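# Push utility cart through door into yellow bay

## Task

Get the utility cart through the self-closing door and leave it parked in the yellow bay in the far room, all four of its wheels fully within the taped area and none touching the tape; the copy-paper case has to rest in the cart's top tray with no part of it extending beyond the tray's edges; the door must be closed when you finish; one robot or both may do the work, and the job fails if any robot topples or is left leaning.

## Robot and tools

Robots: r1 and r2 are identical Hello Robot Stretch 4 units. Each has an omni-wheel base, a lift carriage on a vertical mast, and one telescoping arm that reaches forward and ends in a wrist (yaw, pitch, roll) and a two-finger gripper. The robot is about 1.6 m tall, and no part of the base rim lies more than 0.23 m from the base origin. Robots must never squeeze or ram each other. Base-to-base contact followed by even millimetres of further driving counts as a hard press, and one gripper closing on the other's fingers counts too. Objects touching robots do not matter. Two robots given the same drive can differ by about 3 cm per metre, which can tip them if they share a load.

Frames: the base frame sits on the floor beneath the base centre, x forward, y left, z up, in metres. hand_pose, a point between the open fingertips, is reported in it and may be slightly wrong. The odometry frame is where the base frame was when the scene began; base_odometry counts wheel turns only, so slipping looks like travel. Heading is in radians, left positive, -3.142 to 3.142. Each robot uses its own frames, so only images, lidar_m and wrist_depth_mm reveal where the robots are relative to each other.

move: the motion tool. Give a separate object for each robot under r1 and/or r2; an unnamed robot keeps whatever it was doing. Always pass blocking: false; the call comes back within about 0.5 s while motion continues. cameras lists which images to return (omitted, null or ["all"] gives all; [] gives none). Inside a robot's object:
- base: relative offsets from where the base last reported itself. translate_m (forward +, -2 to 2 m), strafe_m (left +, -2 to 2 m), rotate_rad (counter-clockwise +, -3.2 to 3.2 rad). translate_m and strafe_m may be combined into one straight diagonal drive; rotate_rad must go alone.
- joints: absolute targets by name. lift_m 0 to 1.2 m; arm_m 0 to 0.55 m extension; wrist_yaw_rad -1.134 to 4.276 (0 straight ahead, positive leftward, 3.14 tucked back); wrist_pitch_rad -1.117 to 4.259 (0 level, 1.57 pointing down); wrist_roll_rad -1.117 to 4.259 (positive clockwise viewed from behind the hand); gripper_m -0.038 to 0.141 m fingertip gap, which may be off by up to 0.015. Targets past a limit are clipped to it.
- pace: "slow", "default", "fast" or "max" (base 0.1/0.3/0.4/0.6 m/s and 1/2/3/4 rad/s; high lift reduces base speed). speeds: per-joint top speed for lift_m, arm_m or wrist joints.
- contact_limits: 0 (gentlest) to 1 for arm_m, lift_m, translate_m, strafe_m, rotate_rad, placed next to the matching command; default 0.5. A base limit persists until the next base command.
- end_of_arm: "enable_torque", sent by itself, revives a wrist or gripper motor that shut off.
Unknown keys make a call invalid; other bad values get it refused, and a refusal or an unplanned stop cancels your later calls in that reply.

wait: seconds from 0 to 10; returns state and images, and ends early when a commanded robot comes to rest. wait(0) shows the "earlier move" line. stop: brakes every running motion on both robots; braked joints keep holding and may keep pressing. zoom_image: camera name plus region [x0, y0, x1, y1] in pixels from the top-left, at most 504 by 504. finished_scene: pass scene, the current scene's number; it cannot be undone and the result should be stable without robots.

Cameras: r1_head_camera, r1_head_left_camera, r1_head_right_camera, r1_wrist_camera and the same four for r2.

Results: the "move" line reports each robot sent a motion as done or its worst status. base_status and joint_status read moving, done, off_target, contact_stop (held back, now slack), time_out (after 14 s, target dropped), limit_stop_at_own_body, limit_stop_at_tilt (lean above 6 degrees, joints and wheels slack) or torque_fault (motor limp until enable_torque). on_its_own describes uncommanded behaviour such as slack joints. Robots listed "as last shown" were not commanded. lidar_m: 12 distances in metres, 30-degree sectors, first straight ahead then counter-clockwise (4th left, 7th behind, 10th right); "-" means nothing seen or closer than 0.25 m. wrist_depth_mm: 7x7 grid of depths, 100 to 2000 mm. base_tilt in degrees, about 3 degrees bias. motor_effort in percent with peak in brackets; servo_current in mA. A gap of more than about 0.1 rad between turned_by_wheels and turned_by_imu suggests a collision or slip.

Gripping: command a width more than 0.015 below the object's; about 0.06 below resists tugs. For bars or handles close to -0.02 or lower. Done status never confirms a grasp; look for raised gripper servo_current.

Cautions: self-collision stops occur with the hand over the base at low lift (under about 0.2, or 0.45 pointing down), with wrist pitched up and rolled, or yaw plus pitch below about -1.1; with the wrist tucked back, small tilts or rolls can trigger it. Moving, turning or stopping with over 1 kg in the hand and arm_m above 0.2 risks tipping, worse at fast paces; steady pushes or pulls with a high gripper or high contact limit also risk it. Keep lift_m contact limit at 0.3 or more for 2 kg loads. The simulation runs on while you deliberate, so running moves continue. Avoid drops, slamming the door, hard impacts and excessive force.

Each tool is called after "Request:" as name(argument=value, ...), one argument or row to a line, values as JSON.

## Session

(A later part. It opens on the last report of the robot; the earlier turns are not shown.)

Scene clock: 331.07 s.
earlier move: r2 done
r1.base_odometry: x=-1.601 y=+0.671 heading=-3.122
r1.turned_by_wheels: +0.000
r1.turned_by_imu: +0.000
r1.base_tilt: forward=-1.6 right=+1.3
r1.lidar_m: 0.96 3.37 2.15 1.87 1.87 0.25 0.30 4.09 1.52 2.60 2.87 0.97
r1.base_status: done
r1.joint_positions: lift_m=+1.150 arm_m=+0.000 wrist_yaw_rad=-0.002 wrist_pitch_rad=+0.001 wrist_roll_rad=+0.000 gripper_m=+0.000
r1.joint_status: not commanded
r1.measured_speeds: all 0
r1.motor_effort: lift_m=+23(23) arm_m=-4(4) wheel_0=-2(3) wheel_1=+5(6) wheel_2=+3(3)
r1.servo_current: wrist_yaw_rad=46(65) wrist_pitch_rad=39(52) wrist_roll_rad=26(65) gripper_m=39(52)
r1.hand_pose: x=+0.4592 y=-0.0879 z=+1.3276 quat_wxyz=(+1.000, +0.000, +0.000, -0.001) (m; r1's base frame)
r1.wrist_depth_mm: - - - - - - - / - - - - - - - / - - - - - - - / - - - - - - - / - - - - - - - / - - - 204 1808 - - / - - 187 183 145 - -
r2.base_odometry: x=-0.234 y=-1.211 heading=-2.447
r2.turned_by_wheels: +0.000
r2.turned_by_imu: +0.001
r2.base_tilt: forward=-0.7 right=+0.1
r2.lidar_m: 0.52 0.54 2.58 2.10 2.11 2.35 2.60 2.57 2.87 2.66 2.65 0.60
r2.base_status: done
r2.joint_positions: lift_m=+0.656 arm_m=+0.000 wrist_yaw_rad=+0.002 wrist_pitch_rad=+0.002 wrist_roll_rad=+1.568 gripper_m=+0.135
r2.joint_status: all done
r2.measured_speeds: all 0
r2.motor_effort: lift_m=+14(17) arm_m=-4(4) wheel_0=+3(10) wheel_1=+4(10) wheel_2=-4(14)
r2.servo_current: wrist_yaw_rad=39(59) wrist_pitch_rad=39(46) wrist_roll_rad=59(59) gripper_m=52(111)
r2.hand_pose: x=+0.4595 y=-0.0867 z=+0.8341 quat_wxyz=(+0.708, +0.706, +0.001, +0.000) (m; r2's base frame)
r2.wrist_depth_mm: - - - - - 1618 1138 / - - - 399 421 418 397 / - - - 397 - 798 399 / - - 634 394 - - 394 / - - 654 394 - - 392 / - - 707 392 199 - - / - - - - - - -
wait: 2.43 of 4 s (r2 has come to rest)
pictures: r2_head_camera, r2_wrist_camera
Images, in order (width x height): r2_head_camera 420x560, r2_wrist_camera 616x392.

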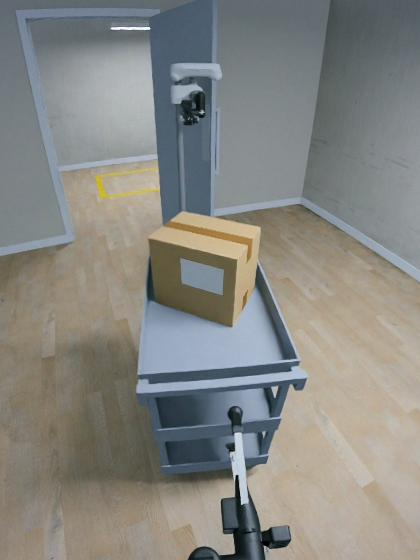

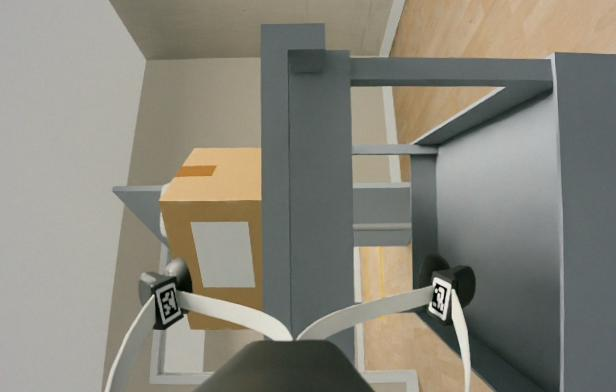

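Request:
move(
  blocking=false,
  r2={"base":{"translate_m":0.18,"strafe_m":0.035},"pace":"slow","contact_limits":{"translate_m":0.2}},
  cameras=[],
)

Request:
wait(
  seconds=3,
  cameras=["r2_head_camera","r2_wrist_camera"],
)

Scene clock: 338.90 s.
move: r2 moving
r1: as last shown
r1.lidar_m: 0.95 3.41 2.12 1.87 1.87 0.25 0.27 4.07 1.50 2.64 2.84 0.98
r1.servo_current: wrist_yaw_rad=46(65) wrist_pitch_rad=46(46) wrist_roll_rad=46(52) gripper_m=46(46)
r1.wrist_depth_mm: - - - - - - - / - - - - - - - / - - - - - - - / - - - - - - - / - - - - - - - / - - - 203 1863 - - / - - 187 183 145 - -
r2.base_odometry: x=-0.242 y=-1.221 heading=-2.447
r2.turned_by_wheels: +0.000
r2.turned_by_imu: +0.001
r2.base_tilt: forward=-0.7 right=+0.1
r2.lidar_m: 0.53 0.55 2.58 2.12 2.10 2.36 2.59 2.57 2.88 2.66 2.65 0.58
r2.base_status: translate_m moving; strafe_m moving
r2.joint_positions: lift_m=+0.656 arm_m=+0.000 wrist_yaw_rad=+0.002 wrist_pitch_rad=+0.002 wrist_roll_rad=+1.568 gripper_m=+0.135
r2.joint_status: not commanded
r2.measured_speeds: translate_m=+0.048 strafe_m=+0.009 rotate_rad=-0.001 lift_m=+0.000 arm_m=+0.000 wrist_yaw_rad=+0.000 wrist_pitch_rad=+0.000 wrist_roll_rad=+0.000
r2.motor_effort: lift_m=+14(14) arm_m=-4(4) wheel_0=+6(8) wheel_1=+5(8) wheel_2=-8(10)
r2.servo_current: wrist_yaw_rad=46(59) wrist_pitch_rad=39(46) wrist_roll_rad=46(59) gripper_m=52(52)
r2.contact_limits: translate_m 0.2
r2.hand_pose: x=+0.4595 y=-0.0867 z=+0.8341 quat_wxyz=(+0.708, +0.706, +0.001, +0.000) (m; r2's base frame)
r2.wrist_depth_mm: - - - 329 - 1661 1118 / - - - 384 - 549 394 / - - - 387 - 788 - / - - 621 384 - - 384 / - - 640 379 - - - / - - 691 379 199 - - / - - - - - - -
pictures: none
No camera images: "cameras" was empty.

Scene clock: 341.50 s.
earlier move: r2 done
r1.base_odometry: x=-1.601 y=+0.671 heading=-3.122
r1.turned_by_wheels: +0.000
r1.turned_by_imu: +0.000
r1.base_tilt: forward=-1.6 right=+1.3
r1.lidar_m: 0.96 3.40 2.12 1.85 1.88 0.25 0.31 4.11 1.49 2.61 2.84 0.99
r1.base_status: not commanded
r1.joint_positions: lift_m=+1.150 arm_m=+0.000 wrist_yaw_rad=-0.002 wrist_pitch_rad=+0.001 wrist_roll_rad=+0.000 gripper_m=+0.000
r1.joint_status: not commanded
r1.measured_speeds: all 0
r1.motor_effort: lift_m=+23(23) arm_m=-4(4) wheel_0=-2(3) wheel_1=+6(6) wheel_2=+3(3)
r1.servo_current: wrist_yaw_rad=59(78) wrist_pitch_rad=39(52) wrist_roll_rad=33(65) gripper_m=39(52)
r1.hand_pose: x=+0.4592 y=-0.0879 z=+1.3276 quat_wxyz=(+1.000, +0.000, +0.000, -0.001) (m; r1's base frame)
r1.wrist_depth_mm: - - - - - - - / - - - - - - - / - - - - - - - / - - - - - - - / - - - - - - - / - - - 204 1708 - - / - - 187 183 145 - -
r2.base_odometry: x=-0.350 y=-1.353 heading=-2.447
r2.turned_by_wheels: +0.000
r2.turned_by_imu: +0.000
r2.base_tilt: forward=-0.6 right=+0.1
r2.lidar_m: 0.37 0.38 2.60 2.16 2.11 2.38 2.76 2.76 3.08 2.60 2.63 0.42
r2.base_status: done
r2.joint_positions: lift_m=+0.656 arm_m=+0.000 wrist_yaw_rad=-0.001 wrist_pitch_rad=+0.002 wrist_roll_rad=+1.568 gripper_m=+0.135
r2.joint_status: not commanded
r2.measured_speeds: all 0
r2.motor_effort: lift_m=+14(14) arm_m=-4(4) wheel_0=+3(10) wheel_1=+5(9) wheel_2=-9(10)
r2.servo_current: wrist_yaw_rad=52(72) wrist_pitch_rad=46(46) wrist_roll_rad=46(65) gripper_m=46(59)
r2.contact_limits: translate_m 0.2
r2.hand_pose: x=+0.4593 y=-0.0876 z=+0.8341 quat_wxyz=(+0.708, +0.706, +0.000, -0.001) (m; r2's base frame)
r2.wrist_depth_mm: - - - 225 226 1708 1229 / - - - 224 224 1708 - / - - 504 222 221 820 - / - 466 442 220 220 - - / - 496 469 218 219 - - / - 559 159 217 201 - - / - - 585 - - - -
wait: 2.60 of 3 s (r2 has come to rest)
pictures: r2_head_camera, r2_wrist_camera
Images, in order (width x height): r2_head_camera 420x560, r2_wrist_camera 616x392.

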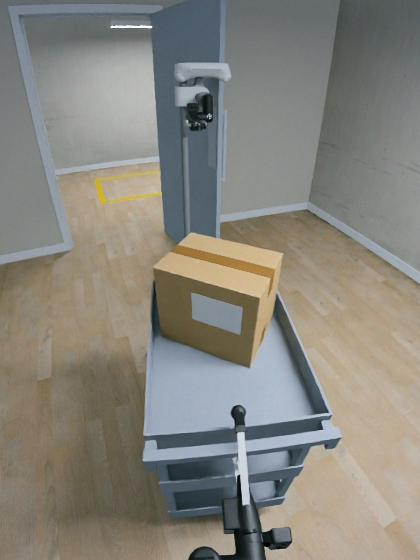

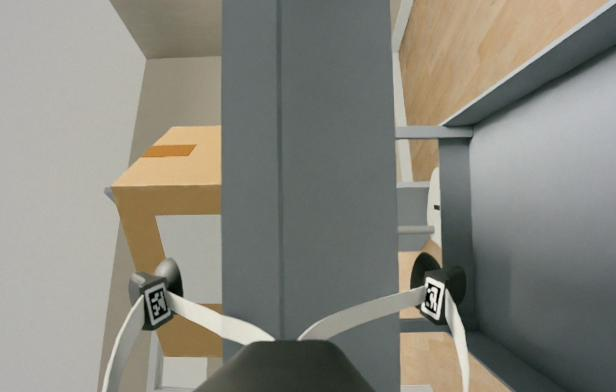

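Request:
move(
  blocking=false,
  r2={"joints":{"gripper_m":0.02}},
  cameras=[],
)

Request:
wait(
  seconds=3,
  cameras=["r2_head_camera","r2_wrist_camera","r2_head_left_camera"],
)

Scene clock: 345.33 s.
move: r2 moving
r1: as last shown
r1.lidar_m: 0.95 3.38 2.10 1.86 1.87 0.25 0.30 4.12 1.53 2.62 2.88 0.98
r1.motor_effort: lift_m=+23(23) arm_m=-4(4) wheel_0=-2(3) wheel_1=+6(6) wheel_2=+2(3)
r1.servo_current: wrist_yaw_rad=46(72) wrist_pitch_rad=39(52) wrist_roll_rad=26(72) gripper_m=39(46)
r2.base_odometry: x=-0.350 y=-1.353 heading=-2.447
r2.turned_by_wheels: +0.000
r2.turned_by_imu: +0.000
r2.base_tilt: forward=-0.7 right=+0.1
r2.lidar_m: 0.33 0.37 2.60 2.14 2.13 2.39 2.77 2.73 3.06 2.63 2.62 0.42
r2.base_status: not commanded
r2.joint_positions: lift_m=+0.656 arm_m=+0.000 wrist_yaw_rad=-0.001 wrist_pitch_rad=+0.001 wrist_roll_rad=+1.568 gripper_m=+0.123
r2.joint_status: gripper_m moving
r2.measured_speeds: translate_m=+0.000 strafe_m=+0.000 rotate_rad=+0.000 lift_m=+0.000 arm_m=+0.000 wrist_yaw_rad=+0.000 wrist_pitch_rad=-0.008 wrist_roll_rad=+0.000
r2.motor_effort: lift_m=+14(15) arm_m=-4(4) wheel_0=+3(3) wheel_1=+5(5) wheel_2=-8(9)
r2.servo_current: wrist_yaw_rad=46(52) wrist_pitch_rad=33(46) wrist_roll_rad=39(52) gripper_m=111(111)
r2.contact_limits: translate_m 0.2
r2.hand_pose: x=+0.4593 y=-0.0876 z=+0.8341 quat_wxyz=(+0.708, +0.706, +0.000, -0.001) (m; r2's base frame)
r2.wrist_depth_mm: - - - 225 225 1661 1255 / - - - 224 223 1756 - / - - 504 222 221 809 - / - 462 439 220 220 - - / - - 473 218 218 - - / - - 159 216 199 - - / - - 585 - - - -
pictures: none
No camera images: "cameras" was empty.

Scene clock: 346.90 s.
earlier move: r2 done
r1.base_odometry: x=-1.601 y=+0.671 heading=-3.122
r1.turned_by_wheels: +0.000
r1.turned_by_imu: +0.000
r1.base_tilt: forward=-1.6 right=+1.3
r1.lidar_m: 0.97 3.39 2.09 1.86 1.87 0.25 0.31 4.11 1.48 2.61 2.85 0.98
r1.base_status: not commanded
r1.joint_positions: lift_m=+1.150 arm_m=+0.000 wrist_yaw_rad=-0.002 wrist_pitch_rad=+0.001 wrist_roll_rad=+0.000 gripper_m=+0.000
r1.joint_status: not commanded
r1.measured_speeds: all 0
r1.motor_effort: lift_m=+23(23) arm_m=-4(4) wheel_0=-2(3) wheel_1=+5(6) wheel_2=+3(3)
r1.servo_current: wrist_yaw_rad=72(72) wrist_pitch_rad=39(52) wrist_roll_rad=59(72) gripper_m=46(52)
r1.hand_pose: x=+0.4592 y=-0.0879 z=+1.3276 quat_wxyz=(+1.000, +0.000, +0.000, -0.001) (m; r1's base frame)
r1.wrist_depth_mm: - - - - - - - / - - - - - - - / - - - - - - - / - - - - - - - / - - - - - - - / - - - 204 1708 - - / - - 187 183 145 - -
r2.base_odometry: x=-0.350 y=-1.353 heading=-2.447
r2.turned_by_wheels: +0.000
r2.turned_by_imu: +0.000
r2.base_tilt: forward=-0.7 right=+0.1
r2.lidar_m: 0.35 0.39 2.60 2.14 2.14 2.37 2.76 2.76 3.09 2.61 2.61 0.42
r2.base_status: not commanded
r2.joint_positions: lift_m=+0.656 arm_m=+0.000 wrist_yaw_rad=-0.001 wrist_pitch_rad=+0.002 wrist_roll_rad=+1.568 gripper_m=+0.022
r2.joint_status: all done
r2.measured_speeds: all 0
r2.motor_effort: lift_m=+14(15) arm_m=-4(4) wheel_0=+2(3) wheel_1=+3(5) wheel_2=-4(9)
r2.servo_current: wrist_yaw_rad=46(59) wrist_pitch_rad=46(46) wrist_roll_rad=46(65) gripper_m=169(403)
r2.contact_limits: translate_m 0.2
r2.hand_pose: x=+0.4593 y=-0.0876 z=+0.8338 quat_wxyz=(+0.708, +0.706, +0.001, -0.001) (m; r2's base frame)
r2.wrist_depth_mm: - - 156 217 - 1618 1205 / - - 156 217 - 1618 - / - - 155 215 820 - - / - 449 154 214 213 - - / - 492 153 213 213 - - / - 512 153 212 182 160 - / - - 152 - - 1808 -
wait: 1.57 of 3 s (r2 has come to rest)
pictures: r2_head_camera, r2_head_left_camera, r2_wrist_camera
Images, in order (width x height): r2_head_camera 420x560, r2_head_left_camera 420x672, r2_wrist_camera 616x392.

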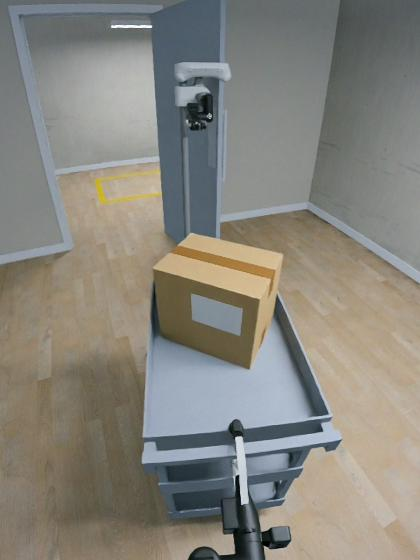

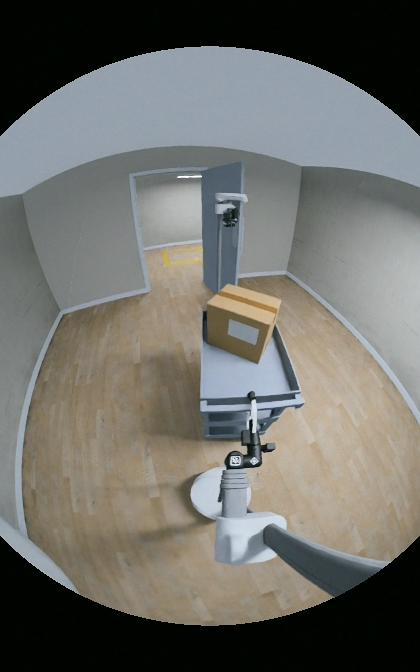

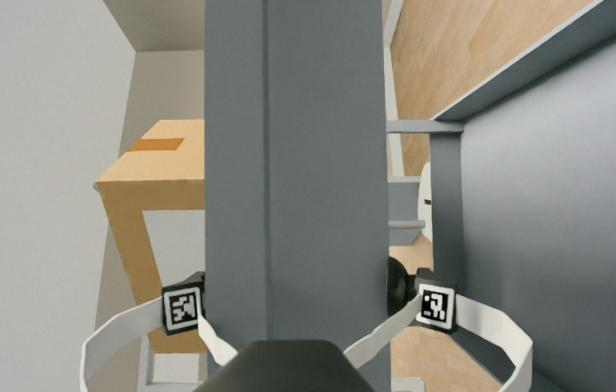

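Request:
move(
  blocking=false,
  r2={"base":{"rotate_rad":0.25},"pace":"slow"},
  cameras=[],
)

Request:
wait(
  seconds=2.5,
  cameras=["r2_head_camera","r2_wrist_camera","r2_head_left_camera"],
)

Scene clock: 357.07 s.
move: r2 moving
r1: as last shown
r1.lidar_m: 0.98 3.42 2.09 1.86 1.89 0.25 0.28 4.10 1.52 2.62 2.87 0.98
r1.motor_effort: lift_m=+23(23) arm_m=-4(4) wheel_0=-2(2) wheel_1=+5(6) wheel_2=+3(3)
r1.servo_current: wrist_yaw_rad=52(59) wrist_pitch_rad=39(46) wrist_roll_rad=52(59) gripper_m=39(52)
r1.wrist_depth_mm: - - - - - - - / - - - - - - - / - - - - - - - / - - - - - - - / - - - - - - - / - - - 204 1708 - - / - - 187 183 156 - -
r2.base_odometry: x=-0.350 y=-1.353 heading=-2.323
r2.turned_by_wheels: +0.124
r2.turned_by_imu: +0.120
r2.base_tilt: forward=-0.7 right=+0.1
r2.lidar_m: 0.39 0.40 2.40 2.13 2.12 2.57 2.74 2.78 2.94 2.59 2.61 0.40
r2.base_status: rotate_rad moving
r2.joint_positions: lift_m=+0.656 arm_m=+0.000 wrist_yaw_rad=-0.010 wrist_pitch_rad=+0.002 wrist_roll_rad=+1.568 gripper_m=+0.021
r2.joint_status: not commanded
r2.measured_speeds: translate_m=-0.001 strafe_m=+0.000 rotate_rad=+0.488 lift_m=+0.000 arm_m=+0.000 wrist_yaw_rad=-0.001 wrist_pitch_rad=+0.000 wrist_roll_rad=+0.000
r2.motor_effort: lift_m=+14(14) arm_m=-4(4) wheel_0=-12(12) wheel_1=-8(8) wheel_2=-18(18)
r2.servo_current: wrist_yaw_rad=52(59) wrist_pitch_rad=39(46) wrist_roll_rad=52(59) gripper_m=150(176)
r2.hand_pose: x=+0.4584 y=-0.0902 z=+0.8338 quat_wxyz=(+0.708, +0.706, -0.003, -0.004) (m; r2's base frame)
r2.wrist_depth_mm: - - 141 200 200 1808 - / - - 144 202 - 759 - / - 439 145 205 204 768 - / - 462 147 207 208 - - / - 544 150 210 210 - - / - 554 151 212 182 160 - / - - 153 - - 1661 -
pictures: none
No camera images: "cameras" was empty.

Scene clock: 357.87 s.
earlier move: r2 done
r1.base_odometry: x=-1.601 y=+0.671 heading=-3.122
r1.turned_by_wheels: +0.000
r1.turned_by_imu: +0.000
r1.base_tilt: forward=-1.6 right=+1.3
r1.lidar_m: 0.96 3.40 2.11 1.88 1.87 0.25 0.30 4.09 1.51 2.60 2.86 0.96
r1.base_status: not commanded
r1.joint_positions: lift_m=+1.150 arm_m=+0.000 wrist_yaw_rad=-0.002 wrist_pitch_rad=+0.001 wrist_roll_rad=+0.000 gripper_m=+0.000
r1.joint_status: not commanded
r1.measured_speeds: all 0
r1.motor_effort: lift_m=+23(23) arm_m=-4(4) wheel_0=-2(2) wheel_1=+5(6) wheel_2=+3(3)
r1.servo_current: wrist_yaw_rad=52(72) wrist_pitch_rad=39(52) wrist_roll_rad=46(72) gripper_m=39(52)
r1.hand_pose: x=+0.4592 y=-0.0879 z=+1.3276 quat_wxyz=(+1.000, +0.000, +0.000, -0.001) (m; r1's base frame)
r1.wrist_depth_mm: - - - - - - - / - - - - - - - / - - - - - - - / - - - - - - - / - - - - - - - / - - - 203 1756 - - / - - 187 183 156 - -
r2.base_odometry: x=-0.350 y=-1.353 heading=-2.198
r2.turned_by_wheels: +0.125
r2.turned_by_imu: +0.122
r2.base_tilt: forward=-0.6 right=+0.1
r2.lidar_m: 0.40 0.49 2.29 2.15 2.18 2.82 2.75 2.82 2.83 2.62 2.69 0.40
r2.base_status: done
r2.joint_positions: lift_m=+0.656 arm_m=+0.000 wrist_yaw_rad=-0.002 wrist_pitch_rad=+0.002 wrist_roll_rad=+1.568 gripper_m=+0.021
r2.joint_status: not commanded
r2.measured_speeds: all 0
r2.motor_effort: lift_m=+14(15) arm_m=-4(4) wheel_0=-1(13) wheel_1=-3(8) wheel_2=-7(18)
r2.servo_current: wrist_yaw_rad=52(65) wrist_pitch_rad=39(46) wrist_roll_rad=46(59) gripper_m=150(176)
r2.hand_pose: x=+0.4591 y=-0.0880 z=+0.8338 quat_wxyz=(+0.708, +0.706, +0.000, -0.002) (m; r2's base frame)
r2.wrist_depth_mm: - 480 117 173 175 723 - / - 407 124 182 182 - - / - 442 133 195 195 - - / - - 139 204 209 - - / - - 150 216 216 - - / - - 162 231 182 174 - / - - - - - 1661 1229
wait: 0.80 of 2.5 s (r2 has come to rest)
pictures: r2_head_camera, r2_head_left_camera, r2_wrist_camera
Images, in order (width x height): r2_head_camera 420x560, r2_head_left_camera 420x672, r2_wrist_camera 616x392.

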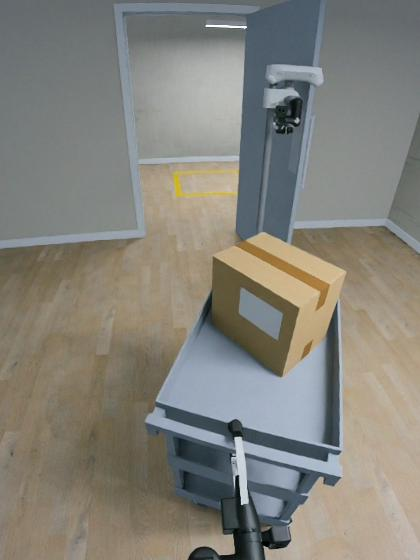

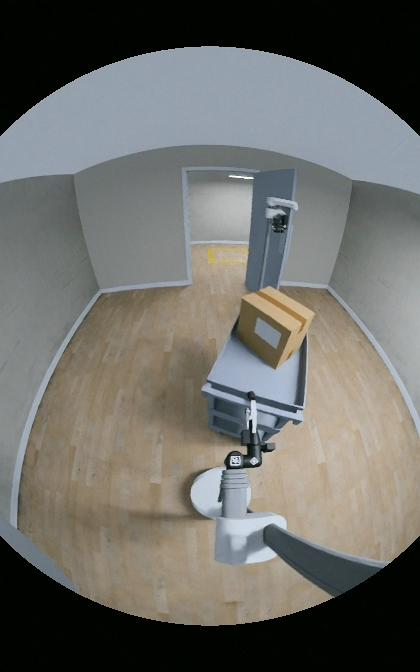

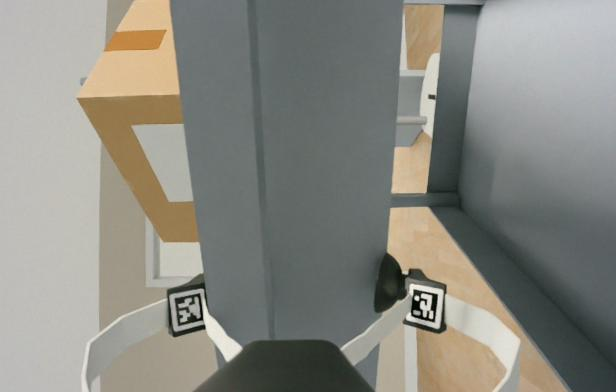

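Request:
move(
  blocking=false,
  r2={"base":{"translate_m":-0.25,"strafe_m":-0.2},"pace":"slow"},
  cameras=[],
)

Request:
wait(
  seconds=5,
  cameras=["r2_head_camera","r2_wrist_camera","r2_head_left_camera"],
)

Scene clock: 364.17 s.
move: r2 moving
r1: as last shown
r1.lidar_m: 0.94 3.40 2.10 1.86 1.88 0.25 0.30 4.11 1.53 2.63 2.85 0.96
r1.servo_current: wrist_yaw_rad=39(52) wrist_pitch_rad=52(52) wrist_roll_rad=52(59) gripper_m=46(46)
r1.wrist_depth_mm: - - - - - - - / - - - - - - - / - - - - - - - / - - - - - - - / - - - - - - - / - - - 204 1756 - - / - - 187 183 155 - -
r2.base_odometry: x=-0.350 y=-1.340 heading=-2.197
r2.turned_by_wheels: +0.001
r2.turned_by_imu: +0.001
r2.base_tilt: forward=-0.6 right=+0.1
r2.lidar_m: 0.43 0.48 2.30 2.11 2.19 2.80 2.75 2.81 2.78 2.59 2.64 0.39
r2.base_status: translate_m moving; strafe_m moving
r2.joint_positions: lift_m=+0.656 arm_m=+0.000 wrist_yaw_rad=+0.000 wrist_pitch_rad=+0.002 wrist_roll_rad=+1.569 gripper_m=+0.021
r2.joint_status: not commanded
r2.measured_speeds: translate_m=-0.042 strafe_m=-0.033 rotate_rad=+0.000 lift_m=+0.000 arm_m=+0.000 wrist_yaw_rad=+0.000 wrist_pitch_rad=+0.000 wrist_roll_rad=+0.000
r2.motor_effort: lift_m=+14(14) arm_m=-4(4) wheel_0=+9(10) wheel_1=-7(8) wheel_2=+9(10)
r2.servo_current: wrist_yaw_rad=46(46) wrist_pitch_rad=39(46) wrist_roll_rad=46(59) gripper_m=150(156)
r2.hand_pose: x=+0.4593 y=-0.0875 z=+0.8338 quat_wxyz=(+0.708, +0.706, +0.001, -0.001) (m; r2's base frame)
r2.wrist_depth_mm: - 517 123 179 179 723 - / - 415 133 189 190 759 - / - 452 138 199 204 - - / - - 148 211 215 - - / - - 157 224 224 - - / - - 179 238 183 504 484 / - - - - - 1808 424
pictures: none
No camera images: "cameras" was empty.

Scene clock: 368.10 s.
earlier move: r2 done
r1.base_odometry: x=-1.601 y=+0.671 heading=-3.122
r1.turned_by_wheels: +0.000
r1.turned_by_imu: +0.000
r1.base_tilt: forward=-1.6 right=+1.3
r1.lidar_m: 1.11 3.38 2.09 1.87 1.87 0.25 0.29 4.10 1.48 2.64 2.86 1.24
r1.base_status: not commanded
r1.joint_positions: lift_m=+1.150 arm_m=+0.000 wrist_yaw_rad=-0.002 wrist_pitch_rad=+0.001 wrist_roll_rad=+0.000 gripper_m=+0.000
r1.joint_status: not commanded
r1.measured_speeds: all 0
r1.motor_effort: lift_m=+23(23) arm_m=-4(4) wheel_0=-2(3) wheel_1=+6(6) wheel_2=+3(3)
r1.servo_current: wrist_yaw_rad=46(72) wrist_pitch_rad=46(52) wrist_roll_rad=52(65) gripper_m=39(59)
r1.hand_pose: x=+0.4592 y=-0.0879 z=+1.3276 quat_wxyz=(+1.000, +0.000, +0.000, -0.001) (m; r1's base frame)
r1.wrist_depth_mm: - - - - - - - / - - - - - - - / - - - - - - - / - - - - - - - / - - - - - - - / - - - 203 - - - / - - 187 164 145 - -
r2.base_odometry: x=-0.365 y=-1.033 heading=-2.197
r2.turned_by_wheels: +0.000
r2.turned_by_imu: +0.001
r2.base_tilt: forward=-0.7 right=+0.0
r2.lidar_m: 0.38 0.40 2.49 2.30 2.31 2.67 2.47 2.54 2.62 2.43 2.48 0.44
r2.base_status: done
r2.joint_positions: lift_m=+0.656 arm_m=+0.000 wrist_yaw_rad=+0.003 wrist_pitch_rad=-0.005 wrist_roll_rad=+1.569 gripper_m=+0.021
r2.joint_status: not commanded
r2.measured_speeds: all 0
r2.motor_effort: lift_m=+14(15) arm_m=-4(5) wheel_0=+7(14) wheel_1=-3(9) wheel_2=+6(15)
r2.servo_current: wrist_yaw_rad=52(65) wrist_pitch_rad=46(52) wrist_roll_rad=39(59) gripper_m=65(156)
r2.hand_pose: x=+0.4596 y=-0.0864 z=+0.8359 quat_wxyz=(+0.708, +0.706, -0.001, +0.003) (m; r2's base frame)
r2.wrist_depth_mm: - - - 254 256 1618 1205 / - - - 251 253 1808 559 / - - 1808 249 249 788 - / - - 484 246 246 831 - / - - 500 216 243 831 - / - - 190 183 185 809 - / - - 597 - - - -
wait: 3.93 of 5 s (r2 has come to rest)
pictures: r2_head_camera, r2_head_left_camera, r2_wrist_camera
Images, in order (width x height): r2_head_camera 420x560, r2_head_left_camera 420x672, r2_wrist_camera 616x392.

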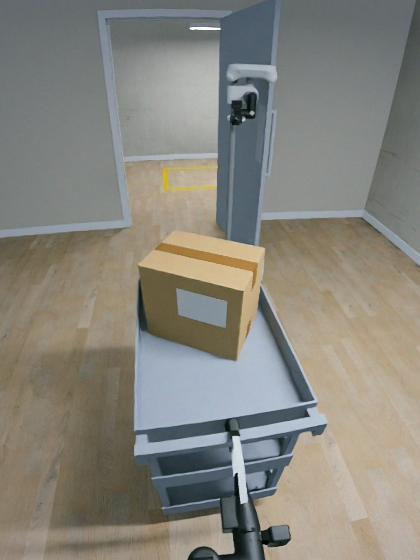

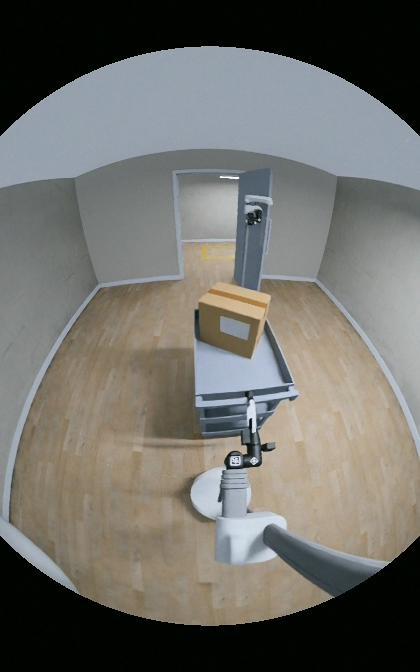

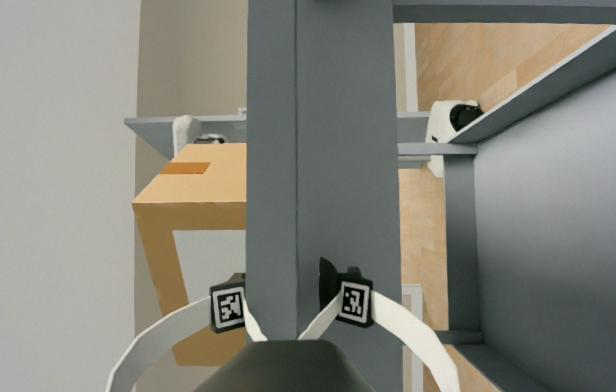

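Request:
move(
  blocking=false,
  r2={"joints":{"gripper_m":0.138,"wrist_pitch_rad":0}},
  cameras=[],
)

Request:
wait(
  seconds=1.5,
  cameras=[],
)

Request:
move(
  blocking=false,
  r2={"base":{"translate_m":0.13},"pace":"slow","contact_limits":{"translate_m":0.2}},
  cameras=[],
)

Request:
wait(
  seconds=3,
  cameras=["r2_head_camera","r2_wrist_camera"],
)

Scene clock: 383.80 s.
move: r2 moving
r1: as last shown
r1.lidar_m: 1.09 3.43 2.12 1.87 1.87 0.25 0.28 4.11 1.53 2.60 2.85 1.23
r1.motor_effort: lift_m=+23(23) arm_m=-4(4) wheel_0=-2(3) wheel_1=+5(6) wheel_2=+3(3)
r1.servo_current: wrist_yaw_rad=52(59) wrist_pitch_rad=39(52) wrist_roll_rad=39(72) gripper_m=46(52)
r2.base_odometry: x=-0.365 y=-1.033 heading=-2.197
r2.turned_by_wheels: +0.000
r2.turned_by_imu: +0.000
r2.base_tilt: forward=-0.7 right=+0.1
r2.lidar_m: 0.37 0.42 2.48 2.29 2.33 2.70 2.48 2.55 2.61 2.42 2.47 0.45
r2.base_status: not commanded
r2.joint_positions: lift_m=+0.656 arm_m=+0.000 wrist_yaw_rad=+0.003 wrist_pitch_rad=-0.005 wrist_roll_rad=+1.569 gripper_m=+0.040
r2.joint_status: gripper_m moving; the others done
r2.measured_speeds: translate_m=+0.000 strafe_m=+0.000 rotate_rad=-0.002 lift_m=+0.000 arm_m=+0.000 wrist_yaw_rad=+0.000 wrist_pitch_rad=+0.000 wrist_roll_rad=+0.000
r2.motor_effort: lift_m=+14(14) arm_m=-4(4) wheel_0=+6(7) wheel_1=-3(4) wheel_2=+5(6)
r2.servo_current: wrist_yaw_rad=33(52) wrist_pitch_rad=46(46) wrist_roll_rad=39(59) gripper_m=85(104)
r2.hand_pose: x=+0.4596 y=-0.0864 z=+0.8359 quat_wxyz=(+0.708, +0.706, -0.001, +0.003) (m; r2's base frame)
r2.wrist_depth_mm: - - - 257 265 1618 1118 / - - - 255 256 1808 508 / - - 661 251 252 768 - / - - 480 249 248 842 - / - - 492 245 245 820 - / - - 187 185 187 - - / - - 591 - - - -
pictures: none
No camera images: "cameras" was empty.

Scene clock: 385.30 s.
earlier move: r2 moving
r1.base_odometry: x=-1.601 y=+0.671 heading=-3.122
r1.turned_by_wheels: +0.000
r1.turned_by_imu: +0.000
r1.base_tilt: forward=-1.6 right=+1.3
r1.lidar_m: 1.11 3.40 2.10 1.88 1.87 0.25 0.29 4.11 1.50 2.60 2.87 1.21
r1.base_status: not commanded
r1.joint_positions: lift_m=+1.150 arm_m=+0.000 wrist_yaw_rad=-0.002 wrist_pitch_rad=+0.001 wrist_roll_rad=+0.000 gripper_m=+0.000
r1.joint_status: not commanded
r1.measured_speeds: all 0
r1.motor_effort: lift_m=+23(23) arm_m=-4(4) wheel_0=-2(3) wheel_1=+5(6) wheel_2=+3(3)
r1.servo_current: wrist_yaw_rad=39(65) wrist_pitch_rad=39(52) wrist_roll_rad=52(78) gripper_m=39(52)
r1.hand_pose: x=+0.4592 y=-0.0879 z=+1.3276 quat_wxyz=(+1.000, +0.000, +0.000, -0.001) (m; r1's base frame)
r1.wrist_depth_mm: - - - - - - - / - - - - - - - / - - - - - - - / - - - - - - - / - - - - - - - / - - - 203 - - - / - - 188 164 145 - -
r2.base_odometry: x=-0.365 y=-1.033 heading=-2.198
r2.turned_by_wheels: +0.000
r2.turned_by_imu: +0.000
r2.base_tilt: forward=-0.7 right=+0.1
r2.lidar_m: 0.38 0.41 2.48 2.30 2.32 2.69 2.48 2.53 2.61 2.43 2.49 0.46
r2.base_status: not commanded
r2.joint_positions: lift_m=+0.656 arm_m=+0.000 wrist_yaw_rad=+0.002 wrist_pitch_rad=-0.001 wrist_roll_rad=+1.569 gripper_m=+0.138
r2.joint_status: gripper_m moving; the others done
r2.measured_speeds: all 0
r2.motor_effort: lift_m=+14(15) arm_m=-4(4) wheel_0=+4(7) wheel_1=-3(4) wheel_2=+3(6)
r2.servo_current: wrist_yaw_rad=46(59) wrist_pitch_rad=46(52) wrist_roll_rad=52(65) gripper_m=52(117)
r2.hand_pose: x=+0.4595 y=-0.0868 z=+0.8349 quat_wxyz=(+0.708, +0.706, +0.000, +0.001) (m; r2's base frame)
r2.wrist_depth_mm: - - - 263 271 1366 293 / - - - 259 - 1661 492 / - - 627 257 1756 723 - / - 580 477 251 1983 - - / - 512 224 249 250 - - / - - 187 245 197 184 - / - - 580 - - - -
wait: 1.50 s; no rest
pictures: none
No camera images: "cameras" was empty.

Scene clock: 385.80 s.
earlier move: r2 done
move: r2 moving
r1: as last shown
r1.base_tilt: forward=-1.5 right=+1.3
r1.lidar_m: 1.11 3.43 2.09 1.87 1.88 0.25 0.27 4.12 1.53 2.61 2.86 1.23
r1.motor_effort: lift_m=+23(23) arm_m=-4(4) wheel_0=-2(2) wheel_1=+5(6) wheel_2=+3(3)
r1.servo_current: wrist_yaw_rad=65(65) wrist_pitch_rad=39(46) wrist_roll_rad=59(72) gripper_m=46(46)
r1.wrist_depth_mm: - - - - - - - / - - - - - - - / - - - - - - - / - - - - - - - / - - - - - - - / - - - 203 - - - / - - 187 165 145 - -
r2.base_odometry: x=-0.372 y=-1.043 heading=-2.198
r2.turned_by_wheels: +0.000
r2.turned_by_imu: +0.000
r2.base_tilt: forward=-0.7 right=+0.1
r2.lidar_m: 0.39 0.36 2.47 2.30 2.35 2.71 2.48 2.57 2.64 2.42 2.49 0.42
r2.base_status: translate_m moving
r2.joint_positions: lift_m=+0.656 arm_m=+0.000 wrist_yaw_rad=+0.002 wrist_pitch_rad=-0.001 wrist_roll_rad=+1.569 gripper_m=+0.138
r2.joint_status: all done
r2.measured_speeds: translate_m=+0.047 strafe_m=+0.000 rotate_rad=-0.002 lift_m=+0.000 arm_m=+0.000 wrist_yaw_rad=+0.000 wrist_pitch_rad=+0.000 wrist_roll_rad=+0.000
r2.motor_effort: lift_m=+14(15) arm_m=-4(4) wheel_0=+7(9) wheel_1=+6(6) wheel_2=-10(10)
r2.servo_current: wrist_yaw_rad=46(59) wrist_pitch_rad=46(46) wrist_roll_rad=52(52) gripper_m=52(52)
r2.contact_limits: translate_m 0.2
r2.hand_pose: x=+0.4595 y=-0.0868 z=+0.8349 quat_wxyz=(+0.708, +0.706, +0.000, +0.001) (m; r2's base frame)
r2.wrist_depth_mm: - - - 252 263 1366 1078 / - - - 249 - 1661 484 / - - 621 245 1708 723 - / - 574 469 242 842 - - / - 492 477 237 238 - - / - - 178 235 211 186 - / - - 569 - - - -
pictures: none
No camera images: "cameras" was empty.

Scene clock: 387.90 s.
earlier move: r2 done
r1.base_odometry: x=-1.601 y=+0.671 heading=-3.122
r1.turned_by_wheels: +0.000
r1.turned_by_imu: +0.000
r1.base_tilt: forward=-1.6 right=+1.3
r1.lidar_m: 1.02 3.41 2.07 1.85 1.87 0.25 0.30 4.11 1.53 2.60 2.86 1.10
r1.base_status: not commanded
r1.joint_positions: lift_m=+1.150 arm_m=+0.000 wrist_yaw_rad=-0.002 wrist_pitch_rad=+0.001 wrist_roll_rad=+0.000 gripper_m=+0.000
r1.joint_status: not commanded
r1.measured_speeds: all 0
r1.motor_effort: lift_m=+23(23) arm_m=-4(4) wheel_0=-2(3) wheel_1=+6(6) wheel_2=+3(3)
r1.servo_current: wrist_yaw_rad=39(65) wrist_pitch_rad=39(46) wrist_roll_rad=52(72) gripper_m=39(52)
r1.hand_pose: x=+0.4592 y=-0.0879 z=+1.3276 quat_wxyz=(+1.000, +0.000, +0.000, -0.001) (m; r1's base frame)
r1.wrist_depth_mm: - - - - - - - / - - - - - - - / - - - - - - - / - - - - - - - / - - - - - - - / - - - 203 - - - / - - 183 183 155 - -
r2.base_odometry: x=-0.441 y=-1.138 heading=-2.198
r2.turned_by_wheels: +0.000
r2.turned_by_imu: +0.000
r2.base_tilt: forward=-0.7 right=+0.1
r2.lidar_m: 0.37 0.39 2.48 2.29 2.31 2.81 2.61 2.68 2.62 2.43 2.49 0.41
r2.base_status: done
r2.joint_positions: lift_m=+0.656 arm_m=+0.000 wrist_yaw_rad=-0.001 wrist_pitch_rad=-0.001 wrist_roll_rad=+1.569 gripper_m=+0.138
r2.joint_status: all done
r2.measured_speeds: all 0
r2.motor_effort: lift_m=+14(15) arm_m=+4(4) wheel_0=+3(14) wheel_1=+5(8) wheel_2=-9(15)
r2.servo_current: wrist_yaw_rad=52(65) wrist_pitch_rad=39(52) wrist_roll_rad=46(59) gripper_m=52(59)
r2.contact_limits: translate_m 0.2
r2.hand_pose: x=+0.4592 y=-0.0876 z=+0.8349 quat_wxyz=(+0.708, +0.706, -0.001, +0.000) (m; r2's base frame)
r2.wrist_depth_mm: - - - 220 220 1576 1182 / - - - 220 219 1756 574 / - - 549 220 219 759 - / - 521 439 219 218 759 - / - 477 455 219 219 750 - / - - 161 219 196 - - / - - 585 - - - -
wait: 2.10 of 3 s (r2 has come to rest)
pictures: r2_head_camera, r2_wrist_camera
Images, in order (width x height): r2_head_camera 420x560, r2_wrist_camera 616x392.

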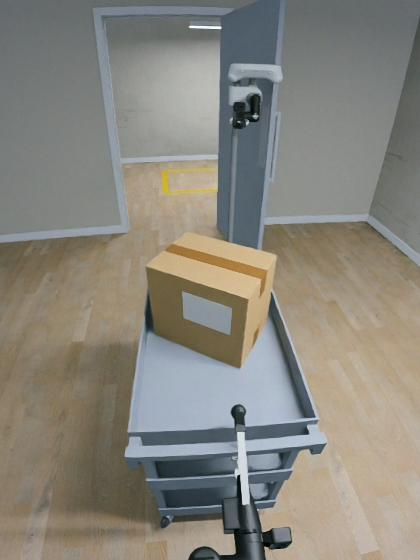

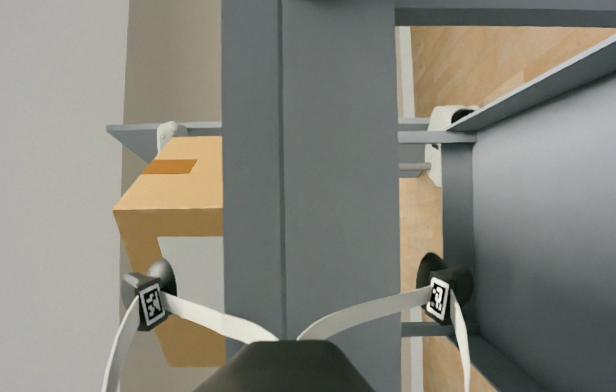

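Request:
move(
  blocking=false,
  r2={"joints":{"gripper_m":-0.01}},
  cameras=[],
)

Request:
wait(
  seconds=2,
  cameras=[],
)

Request:
move(
  blocking=false,
  r2={"base":{"strafe_m":-0.25},"pace":"slow"},
  cameras=[],
)

Request:
wait(
  seconds=4,
  cameras=["r2_head_camera","r2_wrist_camera"],
)

Scene clock: 397.77 s.
move: r2 moving
r1: as last shown
r1.lidar_m: 1.01 3.39 2.10 1.85 1.89 0.25 0.32 4.12 1.52 2.62 2.85 1.10
r1.motor_effort: lift_m=+23(23) arm_m=-4(4) wheel_0=-2(2) wheel_1=+5(6) wheel_2=+3(3)
r1.servo_current: wrist_yaw_rad=52(59) wrist_pitch_rad=39(52) wrist_roll_rad=46(52) gripper_m=52(52)
r1.wrist_depth_mm: - - - - - - - / - - - - - - - / - - - - - - - / - - - - - - - / - - - - - - - / - - - 202 - - - / - - 183 183 155 - -
r2.base_odometry: x=-0.441 y=-1.138 heading=-2.198
r2.turned_by_wheels: +0.000
r2.turned_by_imu: +0.001
r2.base_tilt: forward=-0.7 right=+0.1
r2.lidar_m: 0.36 0.40 2.51 2.31 2.35 2.82 2.60 2.68 2.61 2.41 2.45 0.39
r2.base_status: not commanded
r2.joint_positions: lift_m=+0.656 arm_m=+0.000 wrist_yaw_rad=-0.001 wrist_pitch_rad=-0.001 wrist_roll_rad=+1.569 gripper_m=+0.126
r2.joint_status: gripper_m moving
r2.measured_speeds: all 0
r2.motor_effort: lift_m=+14(14) arm_m=+4(4) wheel_0=+3(3) wheel_1=+5(5) wheel_2=-9(9)
r2.servo_current: wrist_yaw_rad=46(65) wrist_pitch_rad=39(46) wrist_roll_rad=39(59) gripper_m=104(104)
r2.contact_limits: translate_m 0.2
r2.hand_pose: x=+0.4592 y=-0.0876 z=+0.8349 quat_wxyz=(+0.708, +0.706, -0.001, +0.000) (m; r2's base frame)
r2.wrist_depth_mm: - - - 220 219 1576 1160 / - - - 219 218 1708 517 / - - 544 219 218 759 - / - 492 439 219 219 759 - / - 488 452 219 219 759 - / - 215 162 219 196 - - / - - 585 - - - -
pictures: none
No camera images: "cameras" was empty.

Scene clock: 399.63 s.
earlier move: r2 done
r1.base_odometry: x=-1.601 y=+0.671 heading=-3.122
r1.turned_by_wheels: +0.000
r1.turned_by_imu: +0.000
r1.base_tilt: forward=-1.5 right=+1.3
r1.lidar_m: 1.03 3.39 2.08 1.87 1.87 0.25 0.31 4.12 1.52 2.65 2.85 1.11
r1.base_status: not commanded
r1.joint_positions: lift_m=+1.150 arm_m=+0.000 wrist_yaw_rad=-0.002 wrist_pitch_rad=+0.001 wrist_roll_rad=+0.000 gripper_m=+0.000
r1.joint_status: not commanded
r1.measured_speeds: all 0
r1.motor_effort: lift_m=+23(23) arm_m=-4(4) wheel_0=-2(3) wheel_1=+5(6) wheel_2=+3(3)
r1.servo_current: wrist_yaw_rad=59(65) wrist_pitch_rad=46(52) wrist_roll_rad=39(59) gripper_m=39(52)
r1.hand_pose: x=+0.4592 y=-0.0879 z=+1.3276 quat_wxyz=(+1.000, +0.000, +0.000, -0.001) (m; r1's base frame)
r1.wrist_depth_mm: - - - - - - - / - - - - - - - / - - - - - - - / - - - - - - - / - - - - - - - / - - - 203 - - - / - - 183 182 156 - -
r2.base_odometry: x=-0.441 y=-1.138 heading=-2.198
r2.turned_by_wheels: +0.000
r2.turned_by_imu: +0.001
r2.base_tilt: forward=-0.7 right=+0.0
r2.lidar_m: 0.37 0.38 2.50 2.31 2.32 2.80 2.59 2.67 2.62 2.41 2.49 0.42
r2.base_status: not commanded
r2.joint_positions: lift_m=+0.656 arm_m=+0.000 wrist_yaw_rad=-0.001 wrist_pitch_rad=+0.002 wrist_roll_rad=+1.569 gripper_m=-0.008
r2.joint_status: all done
r2.measured_speeds: all 0
r2.motor_effort: lift_m=+15(15) arm_m=+4(4) wheel_0=+2(3) wheel_1=+4(5) wheel_2=-4(9)
r2.servo_current: wrist_yaw_rad=46(65) wrist_pitch_rad=39(52) wrist_roll_rad=46(65) gripper_m=215(442)
r2.contact_limits: translate_m 0.2
r2.hand_pose: x=+0.4592 y=-0.0876 z=+0.8338 quat_wxyz=(+0.708, +0.706, +0.001, -0.001) (m; r2's base frame)
r2.wrist_depth_mm: - - 151 211 241 1499 1118 / - - 151 211 1708 1618 - / - - 151 211 212 - - / - 445 151 211 211 - - / - 477 152 212 212 778 - / - 177 152 212 191 160 - / - - 559 - - 1921 -
wait: 1.87 of 2 s (r2 has come to rest)
pictures: none
No camera images: "cameras" was empty.

Scene clock: 400.13 s.
move: r2 moving
r1: as last shown
r1.base_tilt: forward=-1.6 right=+1.3
r1.lidar_m: 1.01 3.40 2.11 1.87 1.89 0.25 0.30 4.09 1.48 2.61 2.86 1.11
r1.motor_effort: lift_m=+23(23) arm_m=-4(4) wheel_0=-2(2) wheel_1=+5(6) wheel_2=+3(3)
r1.servo_current: wrist_yaw_rad=59(59) wrist_pitch_rad=39(52) wrist_roll_rad=52(65) gripper_m=39(52)
r1.wrist_depth_mm: - - - - - - - / - - - - - - - / - - - - - - - / - - - - - - - / - - - - - - - / - - - 204 - - - / - - 183 183 156 - -
r2.base_odometry: x=-0.453 y=-1.130 heading=-2.197
r2.turned_by_wheels: +0.000
r2.turned_by_imu: +0.000
r2.base_tilt: forward=-0.6 right=+0.0
r2.lidar_m: 0.35 0.39 2.50 2.31 2.32 2.81 2.59 2.67 2.59 2.41 2.47 0.41
r2.base_status: strafe_m moving
r2.joint_positions: lift_m=+0.656 arm_m=+0.000 wrist_yaw_rad=+0.003 wrist_pitch_rad=+0.002 wrist_roll_rad=+1.569 gripper_m=-0.008
r2.joint_status: not commanded
r2.measured_speeds: translate_m=+0.000 strafe_m=-0.056 rotate_rad=-0.001 lift_m=+0.000 arm_m=+0.000 wrist_yaw_rad=+0.001 wrist_pitch_rad=+0.000 wrist_roll_rad=+0.000
r2.motor_effort: lift_m=+15(15) arm_m=+4(4) wheel_0=+11(13) wheel_1=-7(8) wheel_2=+1(3)
r2.servo_current: wrist_yaw_rad=39(52) wrist_pitch_rad=46(46) wrist_roll_rad=46(59) gripper_m=208(221)
r2.hand_pose: x=+0.4595 y=-0.0866 z=+0.8338 quat_wxyz=(+0.708, +0.706, +0.002, +0.000) (m; r2's base frame)
r2.wrist_depth_mm: - - 150 210 238 1499 1118 / - - 150 210 1756 1618 - / - - 151 210 211 - - / - 445 151 211 820 - - / - 473 151 212 213 - - / - 496 152 211 193 160 - / - 597 152 - - 1921 -
pictures: none
No camera images: "cameras" was empty.

Scene clock: 403.27 s.
earlier move: r2 done
r1.base_odometry: x=-1.601 y=+0.671 heading=-3.122
r1.turned_by_wheels: +0.000
r1.turned_by_imu: +0.000
r1.base_tilt: forward=-1.6 right=+1.3
r1.lidar_m: 0.98 3.43 2.09 1.85 1.87 0.25 0.32 4.10 1.51 2.64 2.87 1.22
r1.base_status: not commanded
r1.joint_positions: lift_m=+1.150 arm_m=+0.000 wrist_yaw_rad=-0.002 wrist_pitch_rad=+0.001 wrist_roll_rad=+0.000 gripper_m=+0.000
r1.joint_status: not commanded
r1.measured_speeds: all 0
r1.motor_effort: lift_m=+23(23) arm_m=-4(4) wheel_0=-2(3) wheel_1=+6(6) wheel_2=+3(3)
r1.servo_current: wrist_yaw_rad=39(72) wrist_pitch_rad=39(52) wrist_roll_rad=39(72) gripper_m=46(52)
r1.hand_pose: x=+0.4592 y=-0.0879 z=+1.3276 quat_wxyz=(+1.000, +0.000, +0.000, -0.001) (m; r1's base frame)
r1.wrist_depth_mm: - - - - - - - / - - - - - - - / - - - - - - - / - - - - - - - / - - - - - - - / - - 1863 203 - - - / - - 183 183 145 - -
r2.base_odometry: x=-0.644 y=-0.992 heading=-2.197
r2.turned_by_wheels: +0.000
r2.turned_by_imu: +0.001
r2.base_tilt: forward=-0.7 right=+0.0
r2.lidar_m: 0.34 0.31 2.76 2.56 2.58 2.79 2.58 2.67 2.34 2.15 2.23 0.46
r2.base_status: done
r2.joint_positions: lift_m=+0.656 arm_m=+0.000 wrist_yaw_rad=+0.006 wrist_pitch_rad=-0.006 wrist_roll_rad=+1.569 gripper_m=-0.009
r2.joint_status: not commanded
r2.measured_speeds: all 0
r2.motor_effort: lift_m=+13(15) arm_m=-5(5) wheel_0=+6(14) wheel_1=-5(8) wheel_2=+3(5)
r2.servo_current: wrist_yaw_rad=52(72) wrist_pitch_rad=46(52) wrist_roll_rad=52(65) gripper_m=72(221)
r2.hand_pose: x=+0.4599 y=-0.0857 z=+0.8363 quat_wxyz=(+0.708, +0.707, +0.000, +0.004) (m; r2's base frame)
r2.wrist_depth_mm: - - - 244 - 1808 1205 / - - - 282 298 303 303 / - - - 268 281 1708 1229 / - - 1808 252 258 1618 - / - - 580 208 243 809 - / - - 184 178 171 788 - / - - 473 - 214 - -
wait: 3.13 of 4 s (r2 has come to rest)
pictures: r2_head_camera, r2_wrist_camera
Images, in order (width x height): r2_head_camera 420x560, r2_wrist_camera 616x392.

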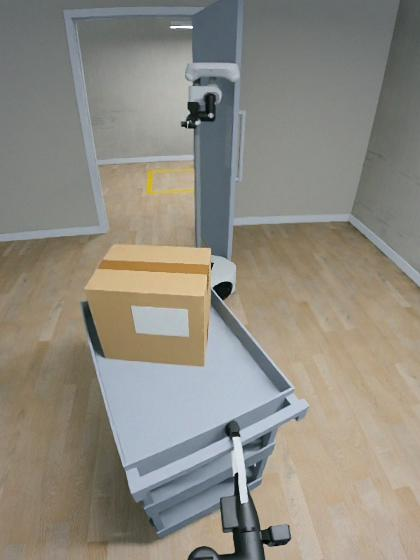

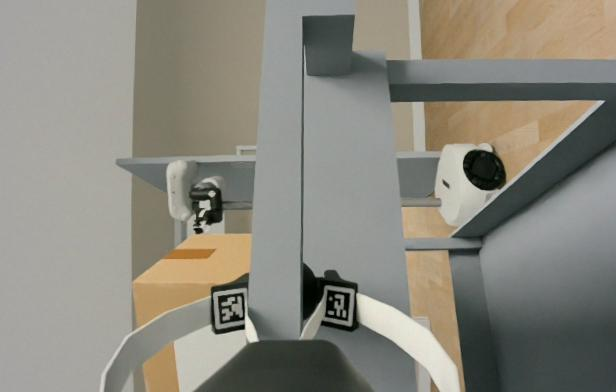

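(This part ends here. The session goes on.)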